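## Task

Remove the incorrect cartridge from the sealant gun and load the one marked with a broad green band instead. Its front end must sit fully forward in the cup of the front ring, with the nozzle poking out through that ring. The plunger rod will only slide backward while its small thumb plate, just behind the handle, is held pressed toward the gun's front. At the end the plunger disc must rest against the rear of the loaded cartridge. The trigger is functional. Both the loaded gun and the removed cartridge must end up resting on the table, not leaning on each other or on anything else. Then state that you are done.

## Robot and tools

Robot: two arms, left_arm and right_arm, each ending in a two-finger gripper. Bases (scene frame): left_arm near (-0.013, +0.334, 0) m, right_arm near (-0.023, -0.334, 0) m, both facing roughly +x. A camera stand sits behind them.

Frame: everything uses the scene frame. Origin is at table-top height midway between the nominal bases; +z is up, +x points out over the table, +y is toward left_arm. Arm names do not match image sides. A gripper's fingers extend along its own +z and open/close along its own y. end_effector_position is the point between the pads, about 1 cm short of the tips. Reported poses may be off by a few cm, more when the arm is stretched.

Row layout (used by execute_actions and move): 14 numbers, each in [-1, 1]: dx, dy, dz, rx, ry, rz, opening for left_arm, then the same seven for right_arm. Always give all 14, even if one arm is idle. dx..rz are an offset, not a pose: they are measured from that arm's Hand target at the start of the action or move, along scene axes, and the arm rotates about its Hand target position. Scale: 1.0 = 0.6 m for dx/dy/dz and 180 degrees for the rotation vector (rx, ry, rz). Opening is absolute: +1 fully open (0.093 m), -1 closed. Sending 0 on all six pose numbers asks nothing new of that arm; its opening is always a command, so resend the current value to keep it.

execute_actions(actions, cameras): actions is a list of actions; each action is a table of 1 to 15 rows, each row one 1/30 s step; a short table repeats its last row to 15 steps. Every row counts from the action's start pose, not the previous row, and each new action starts from the current Hand target, so repeating an offset moves further. An empty list returns state plus all camera images. cameras selects images by name, ["all"] or [].

move(target, speed, blend, opening_speed, grip_force, blocking, cameras): straight-line paths for both grippers. target is one 14-number row or a list of up to 15 rows; every row is an offset from the same starting Hand targets, not from the previous row. speed: m/s, 0.002 to 2.9, default 0.25 (turn rate twice that in rad/s); one number or one per target. blend: corner rounding in m for lists, 0 (default) stops at each target. opening_speed: rate of opening change per second on the -1..+1 scale, at least 0.2. grip_force: newtons per pad, 10 to 50 (full), one value or one per arm; persists; lower force closes slowly. blocking=false returns after about 0.5 s while the move continues. Paths don't avoid obstacles or the other arm; faster moves stray more and hit harder. Don't route a gripper near its own base (elbow can whip round). Result adds a 'move:' line: done, off_target, moving, held, fault, plus limits (paced = pose clipped, held = steps withheld).

wait(seconds, cameras): 0 to 3600 s, sends nothing new; returns early if a running move ends. stop(cameras): brakes the running move. zoom_image(camera, region): region [x0, y0, x1, y1] in pixels of the latest image, max 504x504; cameras: cam_head_left, cam_head_right, cam_high, cam_low (504x504), cam_left_wrist, cam_right_wrist (896x504). finished_scene(scene): ends the current scene with its number; irreversible; call only when the gun is correctly loaded and both items rest on the table.

Results: per arm end_effector_position (m), end_effector_quat_wxyz, Hand target (last commanded pose after clipping; next offsets start here), Tool commands, grip_measured, Joint positions (last entry is finger gap in m), joint velocities (may be omitted when all are within noise), joint torques (offset, noisy; entries 1-3 wrap at ±28 N m). execute_actions results also list positions at some steps.

Control behaviour: orientation commands are clipped to 40 degrees from the measured orientation each step. Grippers often settle short or low, or tilt, from friction and weight; check after each motion and send the remaining gap as a fresh offset. Tiny moves may not happen or go sideways. A blocked arm keeps pushing until commanded back past its gripper.

Gripping: grip_measured is on the opening scale. Pads meet near -0.94; an object of width w mm reads roughly -0.94 + 0.0208*w. Commanding about 0.41 below that reading grips a rigid flat object at full force; round or small items may need lower. Keep sending the closing value to hold; send well above the width reading to release. Readings may sit up to 0.02 high. Full grip is about 50-65 N per pad.

Avoid: arms or grippers touching each other (clearance check does not cover grippers or wrist cameras; closing on the other arm's fingers counts as a press), fast hits on the table or fixed things, dropping or releasing moving parts, anything leaving the table, strain on wrist camera cables, and long holding or stretched or blocked poses that overheat motors (MOTOR HOT at 75 °C; at 90 °C the arm folds and stops working). Objects may occasionally get nudged by outside pushes. Thinking time lets the scene keep running.

Each tool is called after "Emit:" as name(argument=value, ...), one argument or row to a line, values as JSON.

## Session

Emit:
execute_actions(
  actions=[],
)

Scene clock: 0.00 s.
left_arm: end_effector_position=(+0.3740, +0.3645, +0.0996) grip_measured=+1.000 end_effector_quat_wxyz=(+0.595, -0.088, +0.799, +0.030) | right_arm: end_effector_position=(+0.3508, -0.3806, +0.0815) grip_measured=+1.000 end_effector_quat_wxyz=(+0.564, +0.114, +0.806, -0.141)
Joint positions: left_arm=[0.022 1.546 0.343 0.905 -0.134 -0.1 0.093] | right_arm=[0.109 1.592 0.332 0.897 0.415 0.048 0.093]
Joint velocities: within noise
Joint torques (N m): no reading
Heat: left arm: 46 °C; right arm: 45 °C.
Hand target: left_arm +0.3767, +0.3645, +0.1064; +0.603, -0.088, +0.793, +0.029 | right_arm +0.3534, -0.3804, +0.0871; +0.571, +0.115, +0.801, -0.139
Tool commands: left_gripper/opening=+1.0 right_gripper/opening=+1.0

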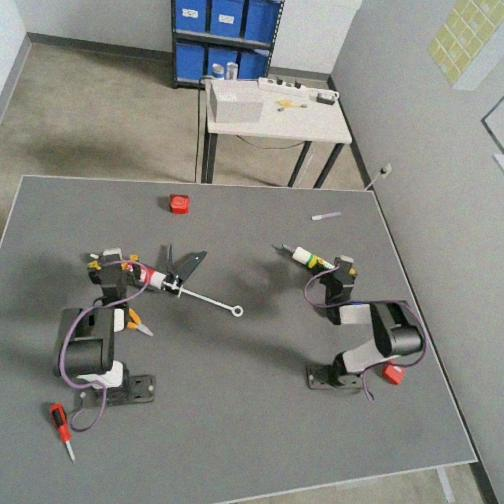

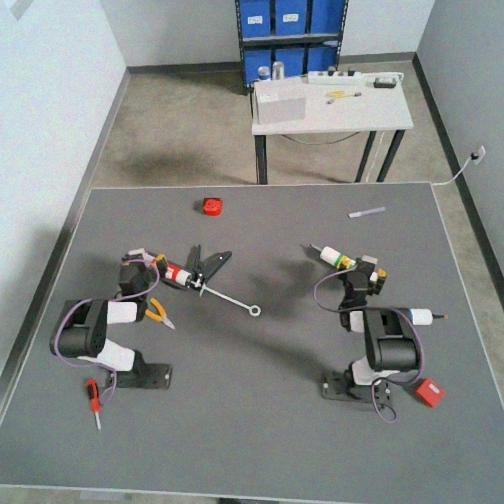

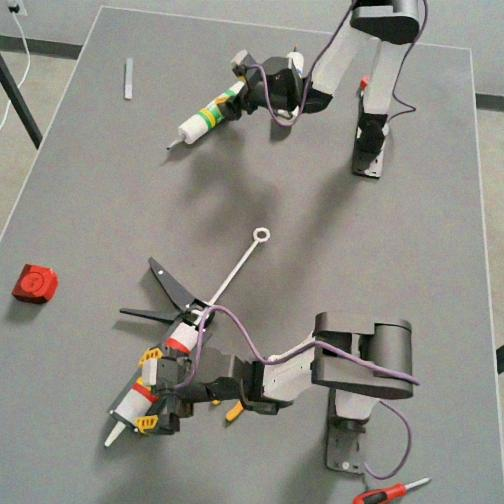

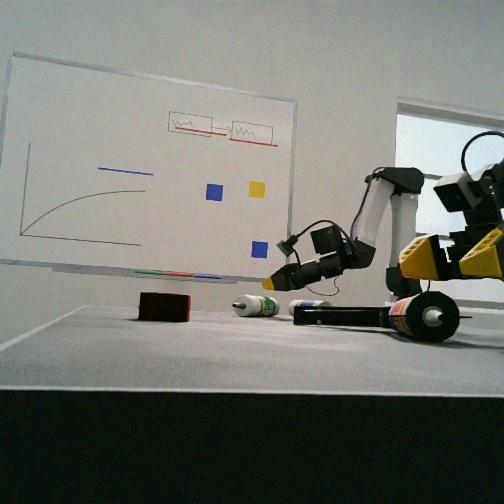

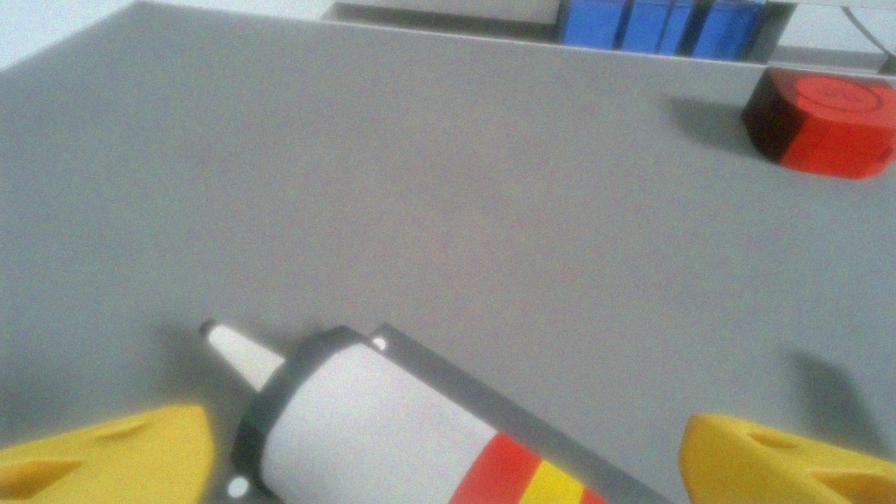

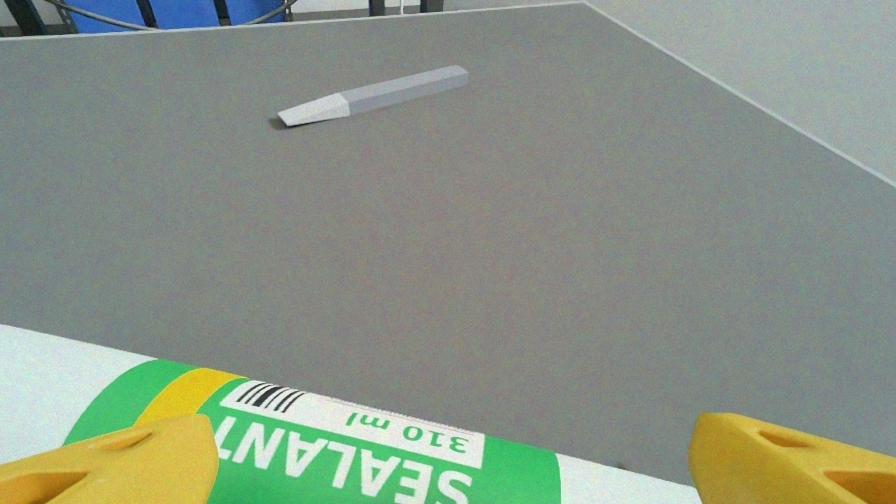

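Emit:
zoom_image(
  camera="cam_head_right",
  region=[90, 220, 290, 350],
)

Emit:
zoom_image(
  camera="cam_head_left",
  region=[70, 230, 270, 350],
)

Emit:
zoom_image(
  camera="cam_high",
  region=[80, 210, 300, 460],
)

Emit:
zoom_image(
  camera="cam_head_right",
  region=[280, 200, 460, 420],
)

Scaled by 2.520.

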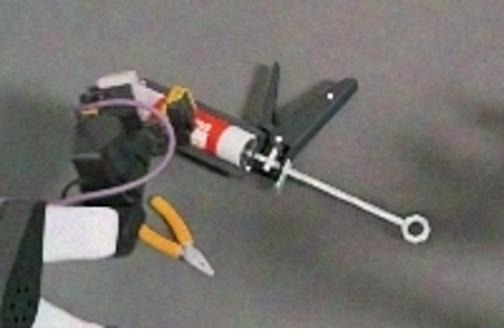

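Scaled by 2.520.

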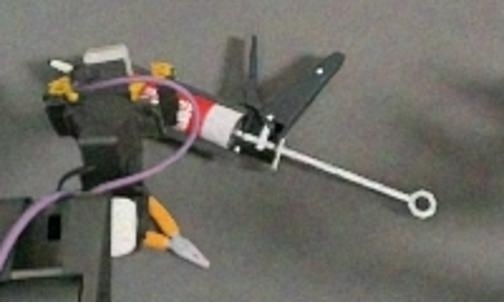

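Scaled by 2.016.

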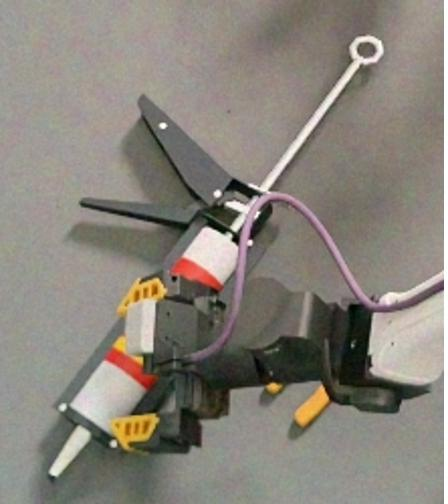

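Scaled by 2.291.

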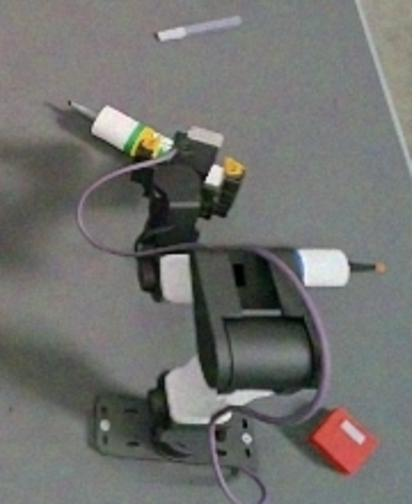

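Emit:
move(
  target=[-0.1,0.0,0.35,0,0,0,1,-0.1,0,0.35,0,0,0,1],
  cameras=["all"],
)

Scene clock: 24.20 s.
left_arm: end_effector_position=(+0.3149, +0.3631, +0.3040) grip_measured=+1.000 end_effector_quat_wxyz=(+0.592, -0.087, +0.801, +0.030) | right_arm: end_effector_position=(+0.2925, -0.3813, +0.2867) grip_measured=+1.000 end_effector_quat_wxyz=(+0.563, +0.110, +0.807, -0.142)
Joint positions: left_arm=[0.022 0.888 0.88 -0.297 -0.133 -0.1 0.093] | right_arm=[0.123 0.883 0.844 -0.327 0.427 0.045 0.093]
Joint torques (N m): left_arm=[0.47 -1.73 10.89 2.09 -0.03 -0.16] | right_arm=[0.72 -0.99 8.51 2.1 0.12 0.06]
Heat: left arm: 49 °C; right arm: 51 °C.
Hand target: left_arm +0.3167, +0.3646, +0.3164; +0.603, -0.088, +0.793, +0.029 | right_arm +0.2934, -0.3805, +0.2972; +0.571, +0.115, +0.801, -0.139
Off the commanded pose: left_arm 0.013 m, 2 deg | right_arm 0.011 m, 1 deg.
move: off_target (left_arm, right_arm)

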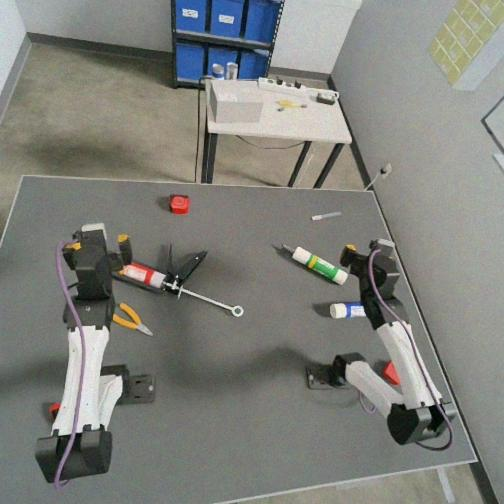

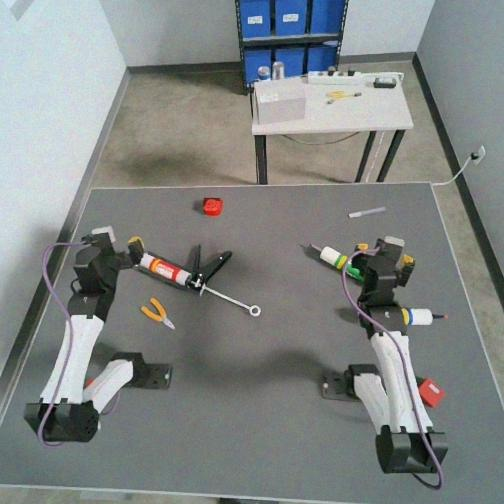

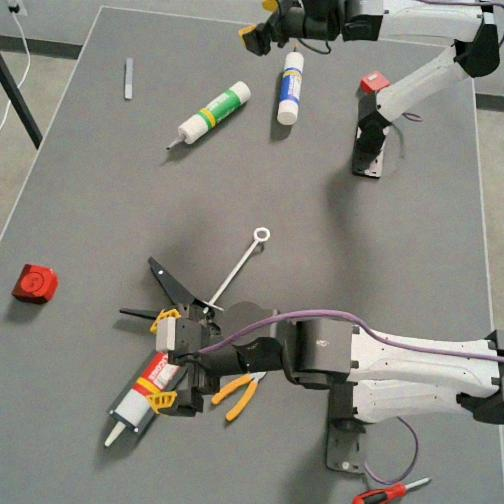

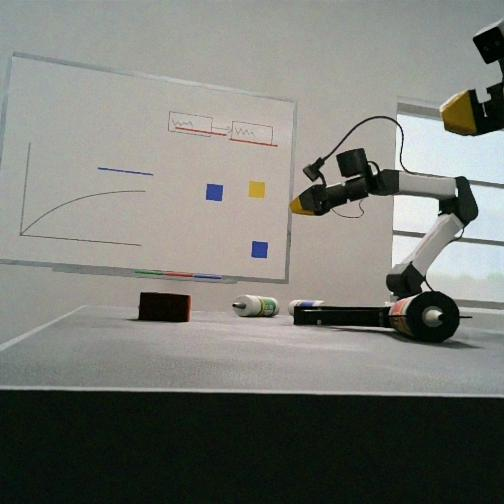

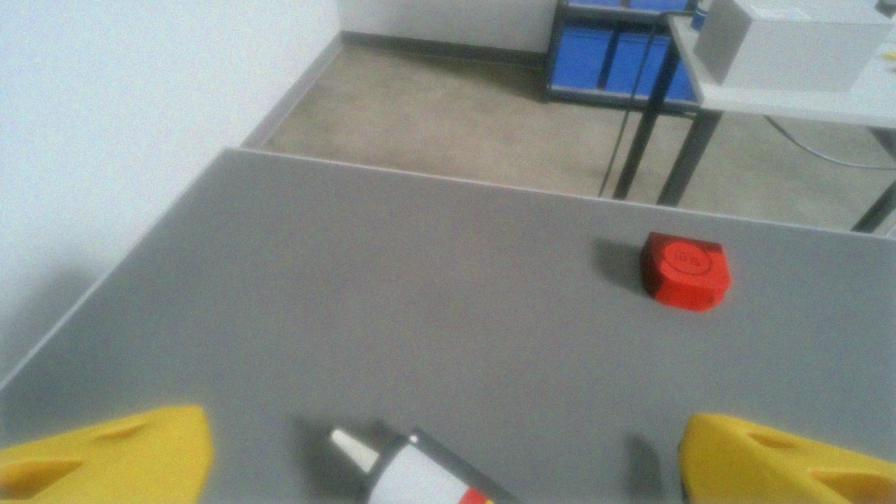

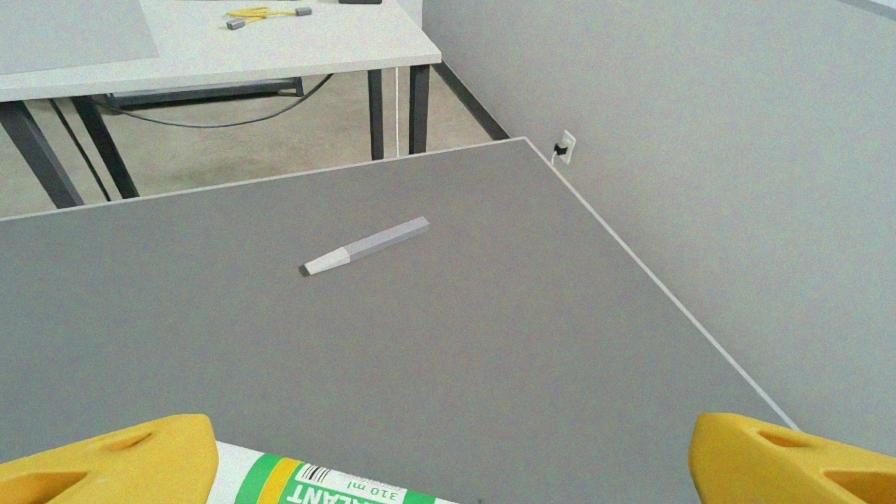

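Emit:
move(
  target=[-0.03,-0.15,0.05,-0.020,0.413,-0.060,1,0.0,0.05,0.05,0.095,0.389,0.078,1],
  cameras=["all"],
)

Scene clock: 44.10 s.
left_arm: end_effector_position=(+0.3007, +0.2772, +0.3372) grip_measured=+1.000 end_effector_quat_wxyz=(+0.253, +0.007, +0.967, -0.037) | right_arm: end_effector_position=(+0.2954, -0.3505, +0.3191) grip_measured=+1.000 end_effector_quat_wxyz=(+0.224, +0.003, +0.974, -0.017)
Joint positions: left_arm=[-0.187 1.545 2.047 -1.555 -0.018 -0.17 0.093] | right_arm=[0.008 1.561 2.006 -1.561 0.015 -0.043 0.093]
Joint torques (N m): left_arm=[-0.66 -5.79 8.44 1.14 -0.02 -0.33] | right_arm=[-0.17 -4.9 6.49 1.19 -0.13 -0.13]
Heat: left arm: 51 °C; right arm: 51 °C.
Hand target: left_arm +0.2987, +0.2745, +0.3464; -0.001, +0.000, +1.000, +0.000 | right_arm +0.2933, -0.3504, +0.3272; +0.001, +0.001, +1.000, +0.000
Off the commanded pose: left_arm 0.010 m, 30 deg | right_arm 0.008 m, 26 deg.
joint sent to its limit (left arm) — joint 4 (wrist pitch), lower limit. The joint targets are off in orientation, not in position.
joint sent to its limit (right arm) — joint 4 (wrist pitch), lower limit. The joint targets are off in orientation, not in position.
move: off_target (left_arm, right_arm)

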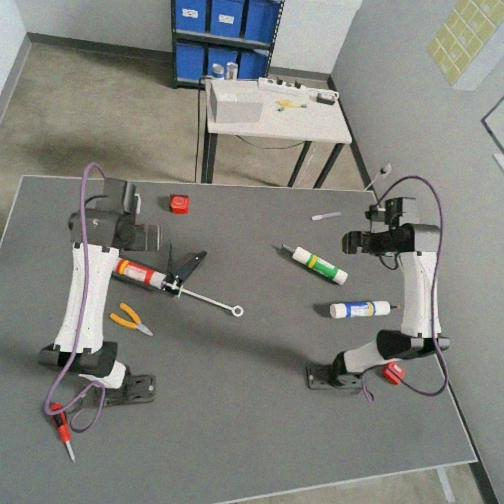

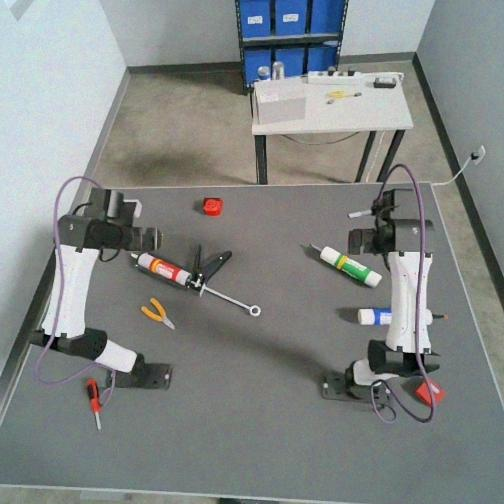

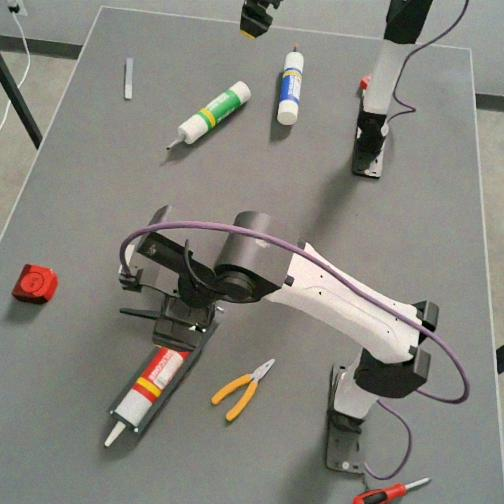

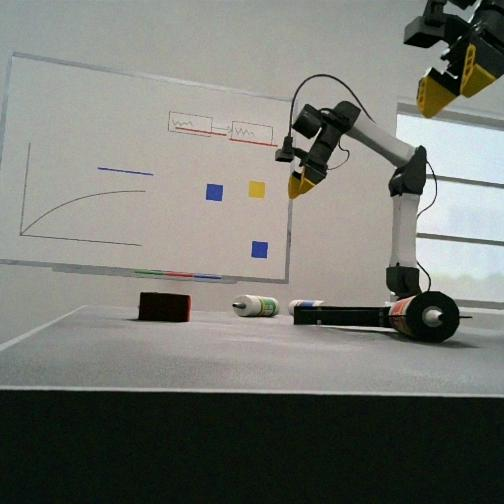

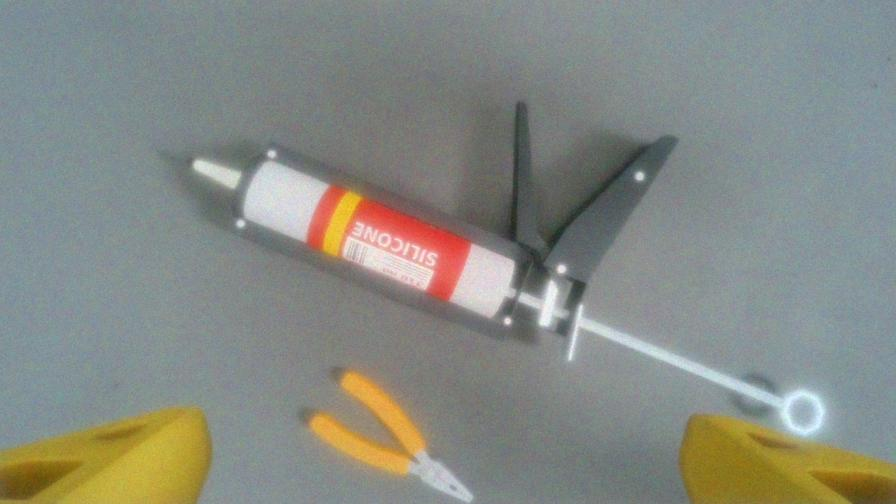

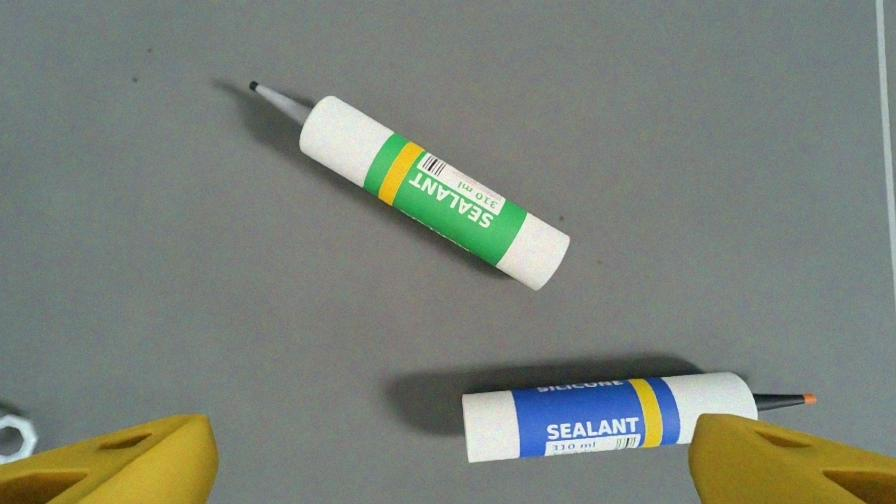

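Emit:
zoom_image(
  camera="cam_left_wrist",
  region=[160, 130, 420, 330],
)

Emit:
zoom_image(
  camera="cam_left_wrist",
  region=[400, 90, 700, 370],
)

Emit:
zoom_image(
  camera="cam_low",
  region=[270, 270, 504, 360],
)

Scaled by 1.938.

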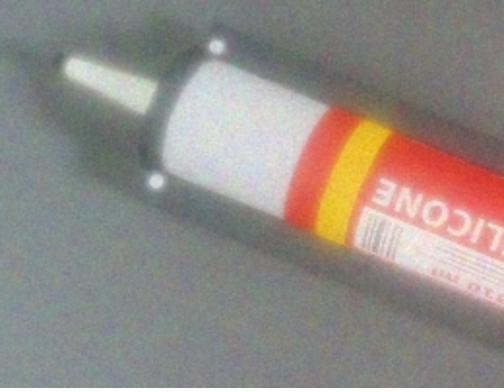

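Scaled by 1.680.

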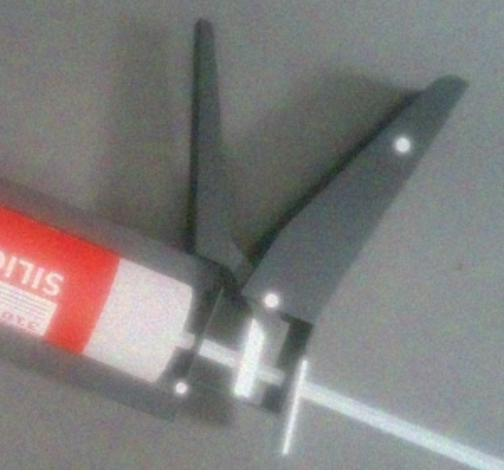

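Scaled by 2.154.

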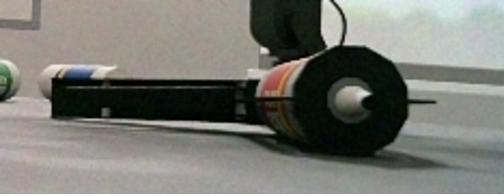

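Emit:
move(
  target=[-0.073,-0.141,-0.3,0,-0.167,0,1,0,0,0,0,0,0,1],
  cameras=["all"],
)

Scene clock: 113.33 s.
left_arm: end_effector_position=(+0.2532, +0.1903, +0.1636) grip_measured=+1.000 end_effector_quat_wxyz=(+0.246, +0.008, +0.969, +0.003) | right_arm: end_effector_position=(+0.2954, -0.3503, +0.3191) grip_measured=+1.000 end_effector_quat_wxyz=(+0.225, +0.002, +0.974, -0.017)
Joint positions: left_arm=[-0.657 1.319 1.121 -0.968 -0.298 -0.581 0.093] | right_arm=[0.008 1.561 2.006 -1.561 0.013 -0.044 0.093]
Joint torques (N m): left_arm=[-0.75 -5.83 6.86 1.12 -0.4 -0.36] | right_arm=[-0.18 -4.92 6.48 1.19 -0.12 -0.11]
Heat: left arm: 52 °C; right arm: 50 °C.
Hand target: left_arm +0.2549, +0.1900, +0.1663; +0.259, +0.000, +0.966, +0.000 | right_arm +0.2933, -0.3504, +0.3272; +0.001, +0.001, +1.000, -0.001
Off the commanded pose: left_arm 0.003 m, 2 deg | right_arm 0.008 m, 26 deg.
joint sent to its limit (right arm) — joint 4 (wrist pitch), lower limit. The joint targets are off in orientation, not in position.
move: done

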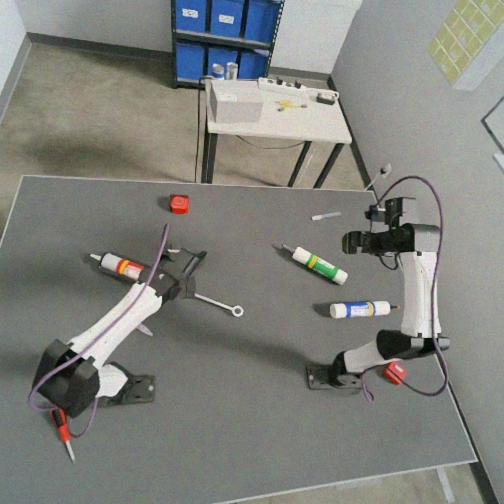

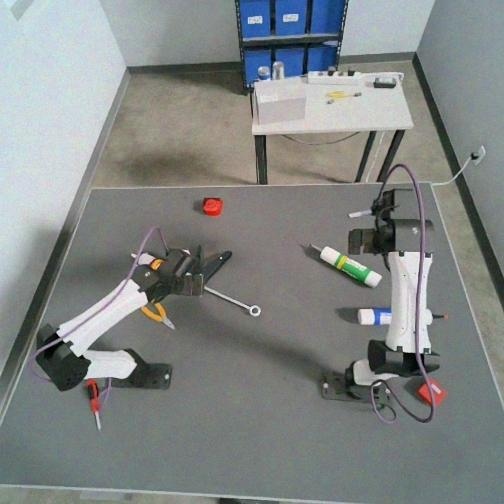

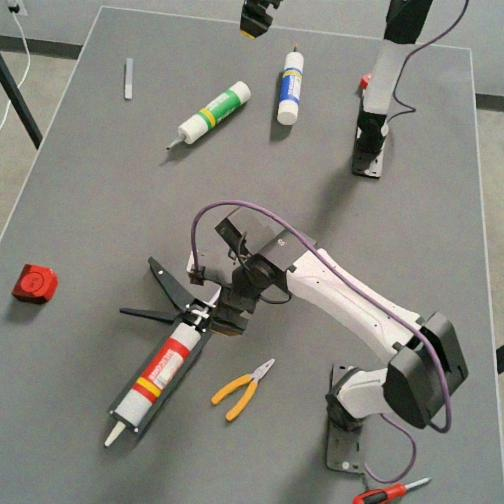

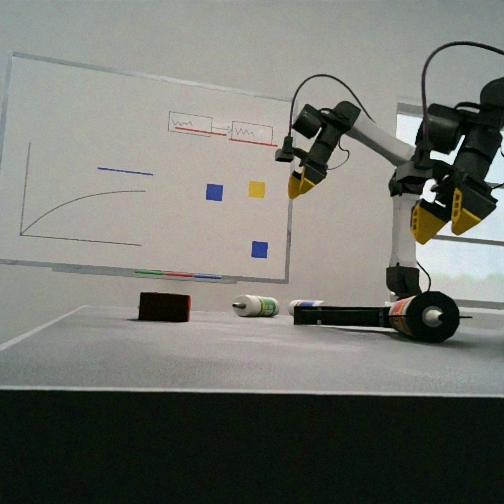

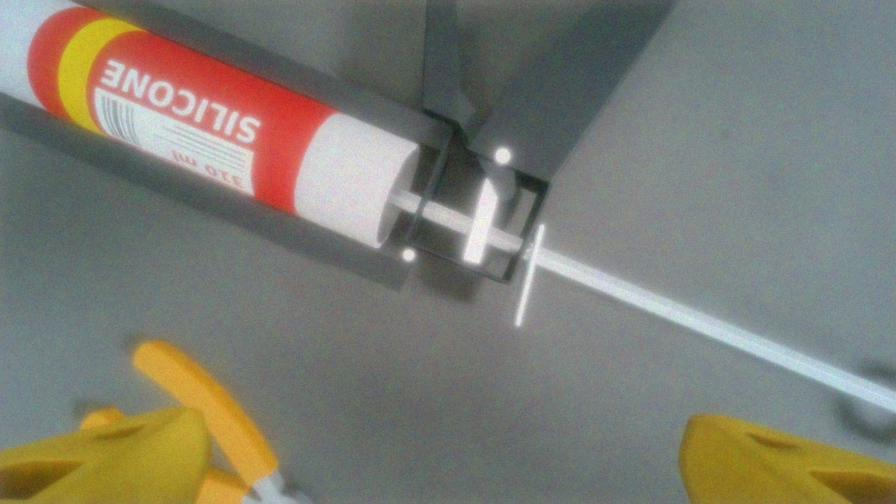

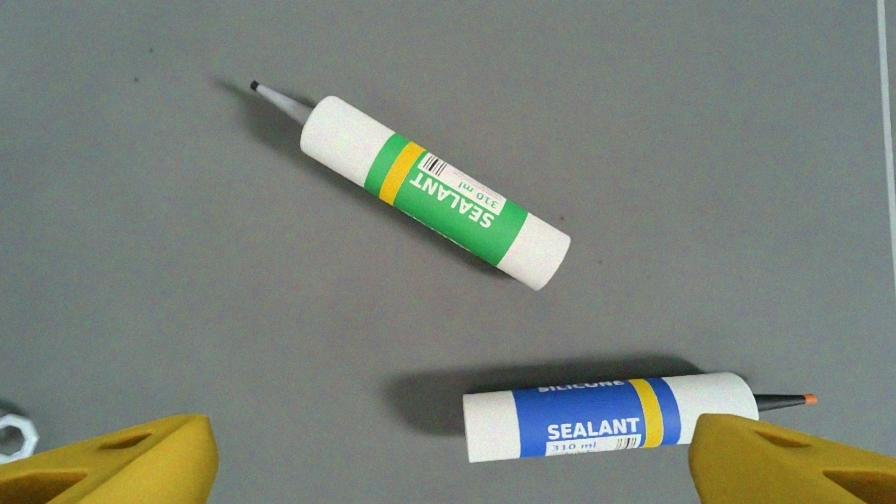

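Emit:
zoom_image(
  camera="cam_left_wrist",
  region=[340, 90, 600, 350],
)

Scaled by 1.938.

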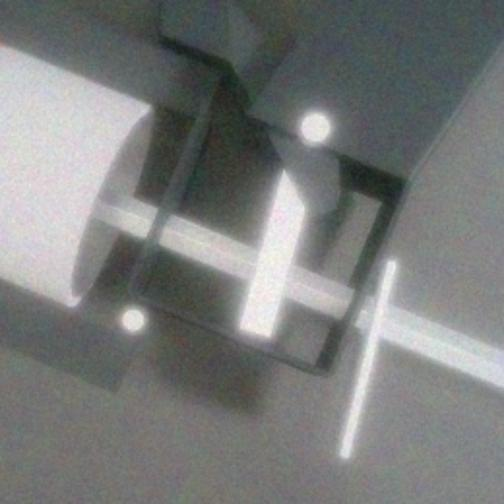

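Emit:
move(
  target=[-0.175,0.133,-0.02,0,-0.36,0,1,0,0,0,0,0,0,1],
  cameras=["cam_left_wrist","cam_high"],
)

Scene clock: 137.70 s.
left_arm: end_effector_position=(+0.1586, +0.2572, +0.1462) grip_measured=+1.000 end_effector_quat_wxyz=(+0.691, +0.011, +0.723, -0.013) | right_arm: end_effector_position=(+0.2954, -0.3503, +0.3191) grip_measured=+1.000 end_effector_quat_wxyz=(+0.225, +0.002, +0.974, -0.017)
Joint positions: left_arm=[-1.517 0.112 0.052 -0.423 -1.474 -0.484 0.093] | right_arm=[0.008 1.561 2.006 -1.561 0.013 -0.044 0.093]
Joint torques (N m): left_arm=[0.21 2.39 7.98 1.36 -0.38 -0.2] | right_arm=[-0.18 -4.9 6.48 1.19 -0.12 -0.11]
Heat: left arm: 51 °C; right arm: 50 °C.
Hand target: left_arm +0.1589, +0.2573, +0.1468; +0.691, +0.011, +0.723, -0.011 (not the last commanded pose) | right_arm +0.2933, -0.3504, +0.3272; +0.001, +0.001, +1.000, -0.001
Off the commanded pose: left_arm 0.017 m, 8 deg | right_arm 0.008 m, 26 deg.
joint sent to its limit (right arm) — joint 4 (wrist pitch), lower limit. The joint targets are off in orientation, not in position.
move: held (left_arm; a check stopped the path); limits=held
pose unreachable (left arm): on one or more control steps of this call, first in action 0 (counted from 0), this arm could not follow its commanded pose, so it was not sent that pose on those steps. It may still have moved: this result reports where it is.
cause: moving toward the commanded pose would bring two parts of the arm too close to each other (its upper arm (the part past joint 2) and its gripper housing, with joints 3 (elbow) to 6 (wrist roll) between them, 5 mm apart when it was first held).
Images, in order (width x height): cam_high 504x504, cam_left_wrist 896x504.

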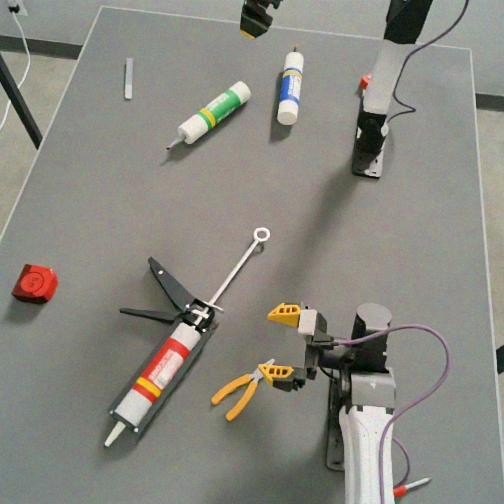

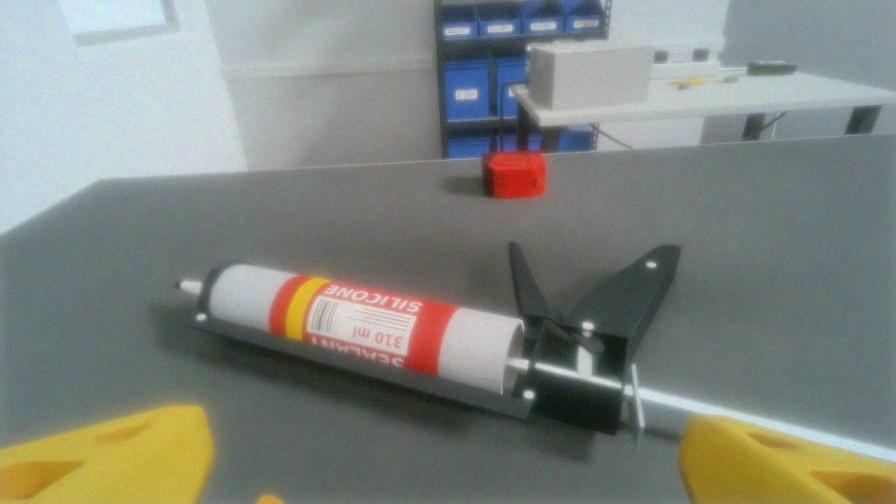

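Emit:
zoom_image(
  camera="cam_left_wrist",
  region=[440, 230, 720, 450],
)

Emit:
zoom_image(
  camera="cam_left_wrist",
  region=[160, 240, 420, 400],
)

Scaled by 1.800.

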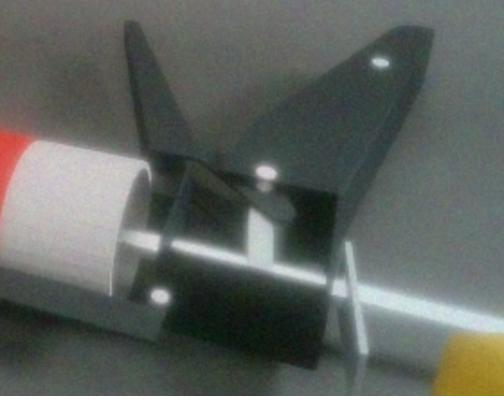

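Scaled by 1.938.

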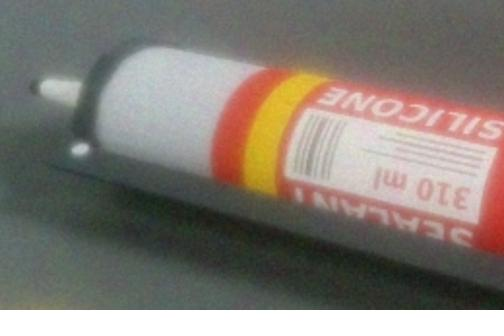

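Emit:
move(
  target=[0,0,0,0,0,0,1,-0.139,0.5,-0.25,0,0,0.377,0],
  cameras=["cam_right_wrist","cam_high","cam_head_right"],
)

Scene clock: 227.30 s.
left_arm: end_effector_position=(+0.1586, +0.2572, +0.1462) grip_measured=+1.000 end_effector_quat_wxyz=(+0.691, +0.011, +0.723, -0.013) | right_arm: end_effector_position=(+0.2104, -0.0527, +0.1717) grip_measured=+0.002 end_effector_quat_wxyz=(+0.001, -0.554, +0.833, -0.006)
Joint positions: left_arm=[-1.517 0.112 0.052 -0.423 -1.474 -0.484 0.093] | right_arm=[0.935 1.96 1.945 -1.558 0.011 -0.292 0.045]
Joint torques (N m): left_arm=[0.21 2.43 8.01 1.34 -0.37 -0.2] | right_arm=[0.29 -7.62 7.01 0.17 -0.13 -0.12]
Heat: left arm: 52 °C; right arm: 49 °C.
Hand target: left_arm +0.1589, +0.2573, +0.1468; +0.691, +0.010, +0.723, -0.011 | right_arm +0.2100, -0.0503, +0.1771; +0.001, -0.557, +0.830, +0.000
Off the commanded pose: left_arm 0.001 m, 0 deg | right_arm 0.006 m, 1 deg.
joint sent to its limit (right arm) — joint 4 (wrist pitch), lower limit. The joint targets still meet the commanded pose.
move: done
Images, in order (width x height): cam_head_right 504x504, cam_high 504x504, cam_right_wrist 896x504.

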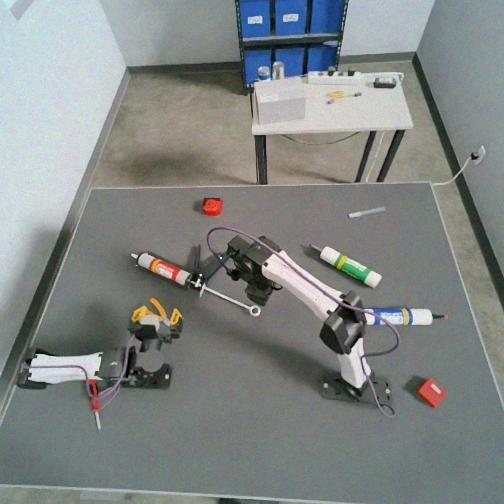

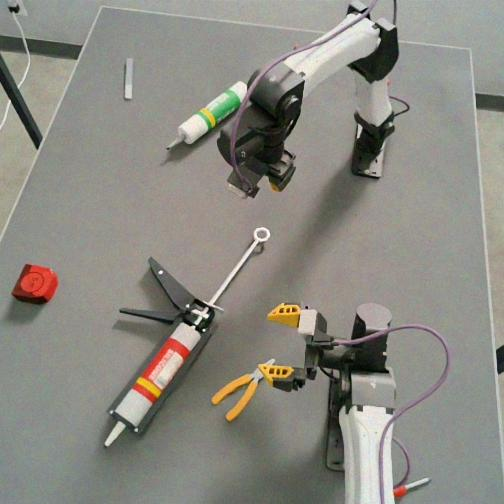

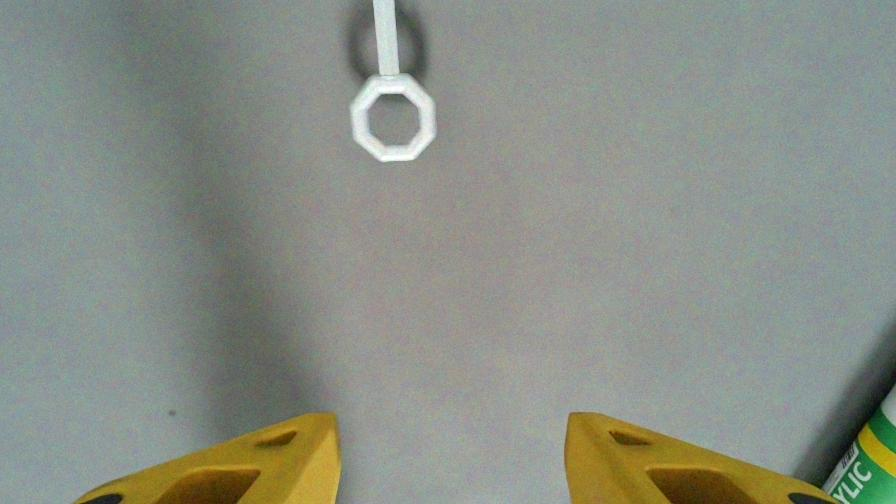

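Emit:
move(
  target=[0,0,0,0,0,0,1,0.007,0.097,-0.145,0,0,0,0],
  cameras=["cam_right_wrist","cam_high"],
)

Scene clock: 241.90 s.
left_arm: end_effector_position=(+0.1586, +0.2572, +0.1462) grip_measured=+1.000 end_effector_quat_wxyz=(+0.691, +0.011, +0.723, -0.013) | right_arm: end_effector_position=(+0.2124, +0.0024, +0.0878) grip_measured=+0.002 end_effector_quat_wxyz=(-0.010, -0.561, +0.828, -0.008)
Joint positions: left_arm=[-1.517 0.112 0.052 -0.423 -1.474 -0.484 0.093] | right_arm=[1.015 2.149 1.891 -1.337 0.009 -0.228 0.045]
Joint torques (N m): left_arm=[0.23 2.4 8.03 1.34 -0.37 -0.19] | right_arm=[0.28 -9.65 5.65 0.44 -0.11 0.05]
Heat: left arm: 52 °C; right arm: 49 °C.
Hand target: left_arm +0.1589, +0.2573, +0.1468; +0.691, +0.010, +0.723, -0.011 | right_arm +0.2143, +0.0078, +0.0902; +0.001, -0.557, +0.830, +0.000
Off the commanded pose: left_arm 0.001 m, 0 deg | right_arm 0.006 m, 2 deg.
move: done
Images, in order (width x height): cam_high 504x504, cam_right_wrist 896x504.

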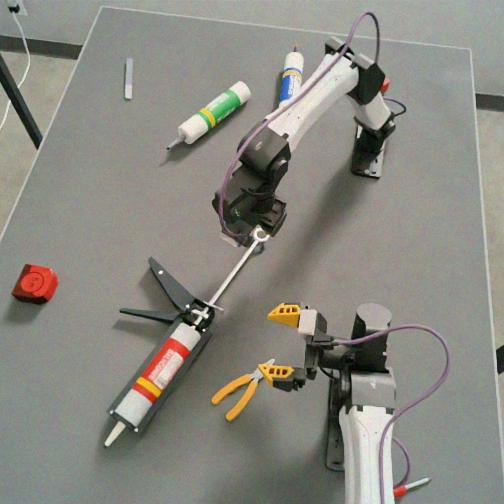

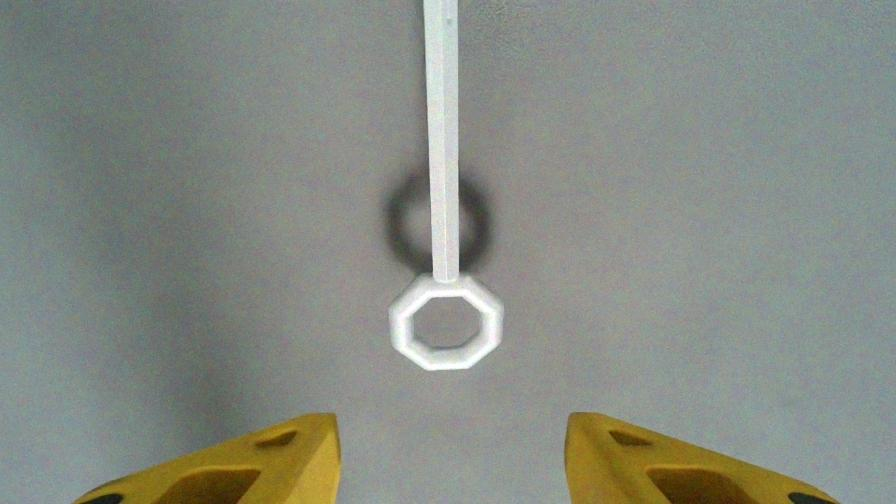

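Emit:
move(
  target=[
    [0,0,0,0,0,0,1,0.0097,0.023,0.0,0,0,0,0],
    [0,0,0,0,0,0,1,0.0097,0.023,-0.09,0,0,0,0],
  ],
  cameras=["cam_right_wrist","cam_high"],
  speed=0.12,
)

Scene clock: 257.93 s.
left_arm: end_effector_position=(+0.1586, +0.2572, +0.1462) grip_measured=+1.000 end_effector_quat_wxyz=(+0.691, +0.011, +0.723, -0.013) | right_arm: end_effector_position=(+0.2222, +0.0166, +0.0385) grip_measured=+0.002 end_effector_quat_wxyz=(-0.003, -0.557, +0.830, -0.006)
Joint positions: left_arm=[-1.517 0.112 0.052 -0.423 -1.474 -0.484 0.093] | right_arm=[1.015 2.228 1.823 -1.175 0.009 -0.22 0.045]
Joint torques (N m): left_arm=[0.24 2.43 8.05 1.34 -0.37 -0.2] | right_arm=[0.84 -9.63 4.88 0.49 -0.11 0.04]
Heat: left arm: 52 °C; right arm: 48 °C.
Hand target: left_arm +0.1589, +0.2573, +0.1468; +0.691, +0.010, +0.723, -0.011 | right_arm +0.2201, +0.0216, +0.0362; +0.001, -0.557, +0.830, +0.000
Off the commanded pose: left_arm 0.001 m, 0 deg | right_arm 0.006 m, 1 deg.
move: done
Images, in order (width x height): cam_high 504x504, cam_right_wrist 896x504.

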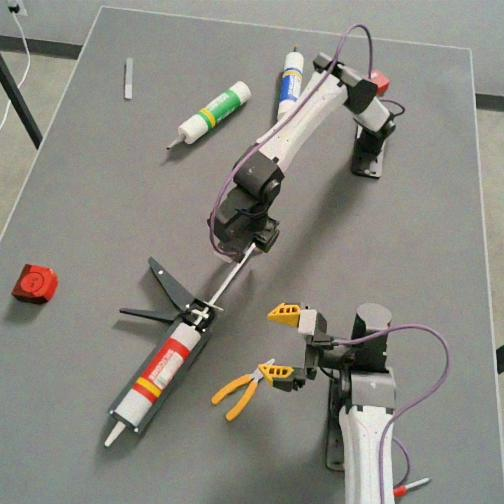

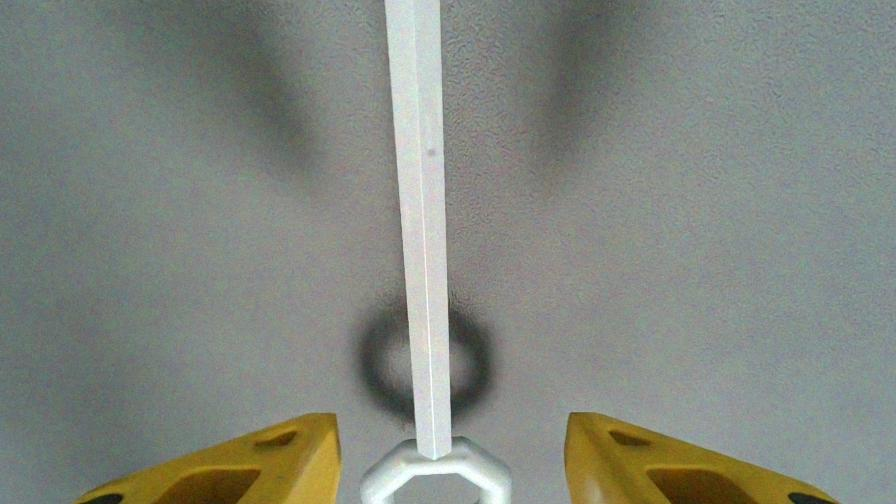

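Emit:
move(
  target=[
    [0,0,0,0,0,0,1,0.0068,0.0405,-0.02,0,0,0.0155,0],
    [0,0,0,0,0,0,1,0.0068,0.0405,-0.02,0,0,0.0155,-0.6],
  ],
  cameras=["cam_right_wrist","cam_high"],
  speed=0.12,
)

Scene clock: 281.70 s.
left_arm: end_effector_position=(+0.1586, +0.2572, +0.1462) grip_measured=+1.000 end_effector_quat_wxyz=(+0.691, +0.011, +0.723, -0.013) | right_arm: end_effector_position=(+0.2228, +0.0409, +0.0199) grip_measured=-0.597 end_effector_quat_wxyz=(-0.004, -0.574, +0.819, -0.006)
Joint positions: left_arm=[-1.517 0.112 0.052 -0.423 -1.474 -0.484 0.093] | right_arm=[1.045 2.333 1.924 -1.174 0.008 -0.231 0.017]
Joint torques (N m): left_arm=[0.23 2.4 7.99 1.35 -0.36 -0.2] | right_arm=[0.27 -9.96 7.16 0.17 -0.1 -0.11]
Heat: left arm: 52 °C; right arm: 49 °C.
Hand target: left_arm +0.1589, +0.2573, +0.1468; +0.691, +0.010, +0.723, -0.011 | right_arm +0.2241, +0.0460, +0.0241; +0.001, -0.577, +0.816, +0.000
Off the commanded pose: left_arm 0.001 m, 0 deg | right_arm 0.007 m, 1 deg.
move: done
Images, in order (width x height): cam_high 504x504, cam_right_wrist 896x504.

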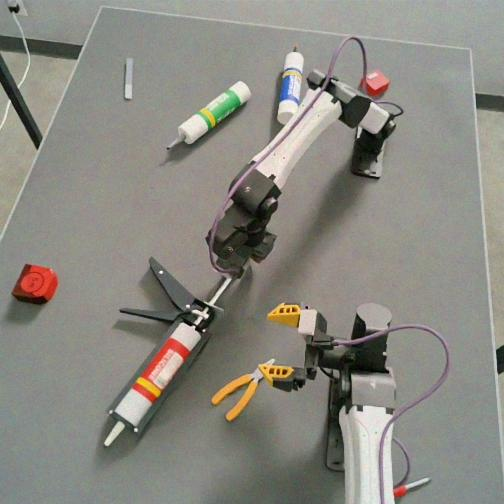

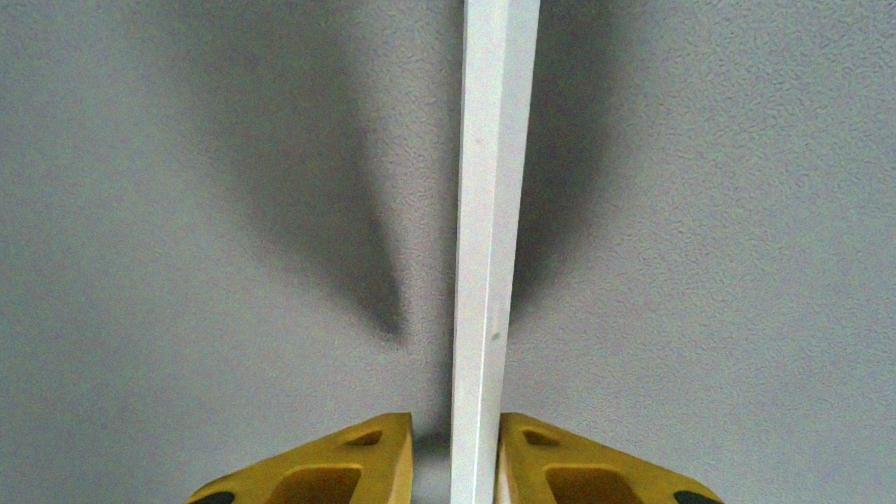

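Emit:
move(
  target=[
    [0,0,0,0,0,0,1,0.0055,-0.002,0,0,0,-0.01,-0.5],
  ],
  cameras=["cam_right_wrist"],
  speed=0.12,
)

Scene clock: 291.87 s.
left_arm: end_effector_position=(+0.1586, +0.2572, +0.1462) grip_measured=+1.000 end_effector_quat_wxyz=(+0.691, +0.011, +0.723, -0.013) | right_arm: end_effector_position=(+0.2237, +0.0423, +0.0214) grip_measured=-0.502 end_effector_quat_wxyz=(-0.001, -0.571, +0.821, -0.005)
Joint positions: left_arm=[-1.517 0.112 0.052 -0.423 -1.474 -0.484 0.093] | right_arm=[1.045 2.333 1.93 -1.174 0.008 -0.223 0.021]
Joint torques (N m): left_arm=[0.23 2.44 8.03 1.35 -0.36 -0.19] | right_arm=[-0.24 -9.77 7.2 0.16 -0.11 0.03]
Heat: left arm: 52 °C; right arm: 51 °C.
Hand target: left_arm +0.1589, +0.2573, +0.1468; +0.691, +0.010, +0.723, -0.011 | right_arm +0.2274, +0.0448, +0.0241; +0.001, -0.565, +0.825, +0.000
Off the commanded pose: left_arm 0.001 m, 0 deg | right_arm 0.005 m, 1 deg.
move: done

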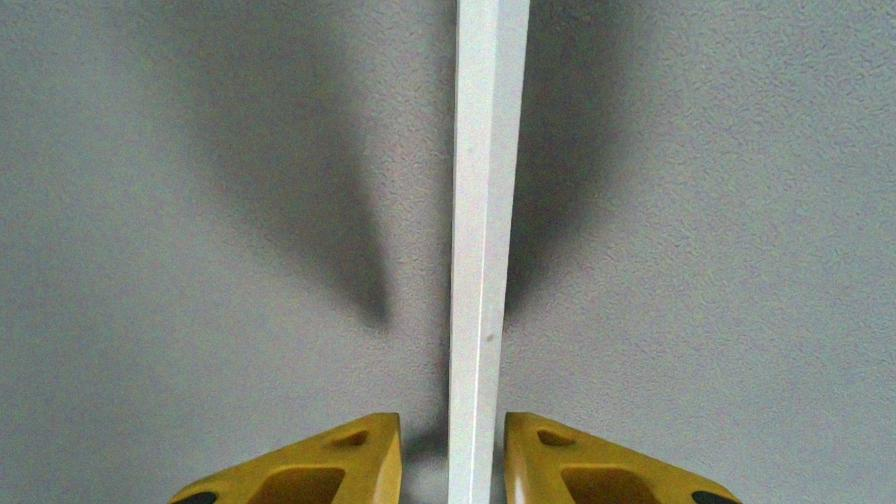

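Emit:
move(
  target=[
    [0,0,0,0,0,0,1,0.0035,-0.0015,0,0,0,0,-0.5],
    [0,0,0,0,0,0,1,0.0035,-0.0015,0,0,0,0,-1],
  ],
  cameras=["cam_right_wrist"],
  speed=0.12,
  grip_force=30,
)

Scene clock: 298.90 s.
left_arm: end_effector_position=(+0.1586, +0.2572, +0.1462) grip_measured=+1.000 end_effector_quat_wxyz=(+0.691, +0.011, +0.723, -0.013) | right_arm: end_effector_position=(+0.2269, +0.0402, +0.0214) grip_measured=-0.822 end_effector_quat_wxyz=(-0.001, -0.566, +0.825, -0.005)
Joint positions: left_arm=[-1.517 0.112 0.052 -0.423 -1.474 -0.484 0.093] | right_arm=[1.037 2.333 1.93 -1.174 0.008 -0.219 0.006]
Joint torques (N m): left_arm=[0.24 2.4 8.03 1.35 -0.37 -0.19] | right_arm=[0.01 -9.62 7.45 0.18 -0.11 -0.04]
Heat: left arm: 52 °C; right arm: 52 °C.
Hand target: left_arm +0.1589, +0.2573, +0.1468; +0.691, +0.010, +0.723, -0.011 | right_arm +0.2296, +0.0439, +0.0241; +0.001, -0.564, +0.825, +0.000
Off the commanded pose: left_arm 0.001 m, 0 deg | right_arm 0.005 m, 1 deg.
grip_force (N): 30, 30
move: done

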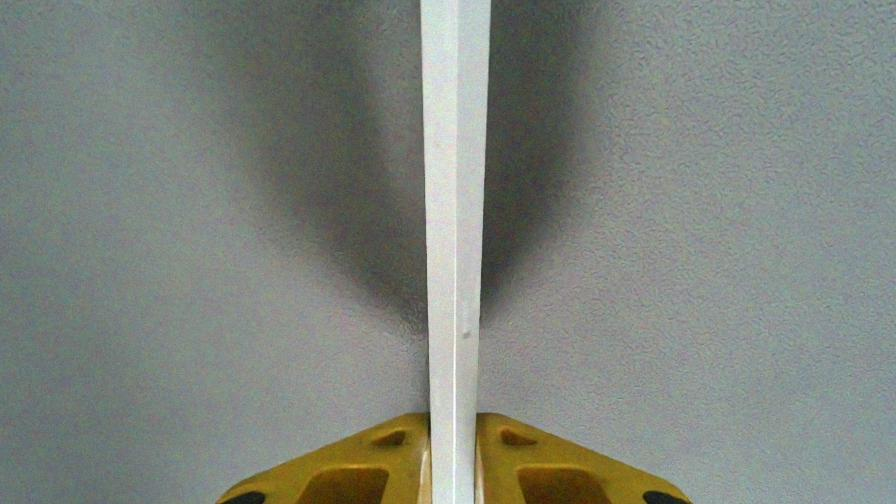

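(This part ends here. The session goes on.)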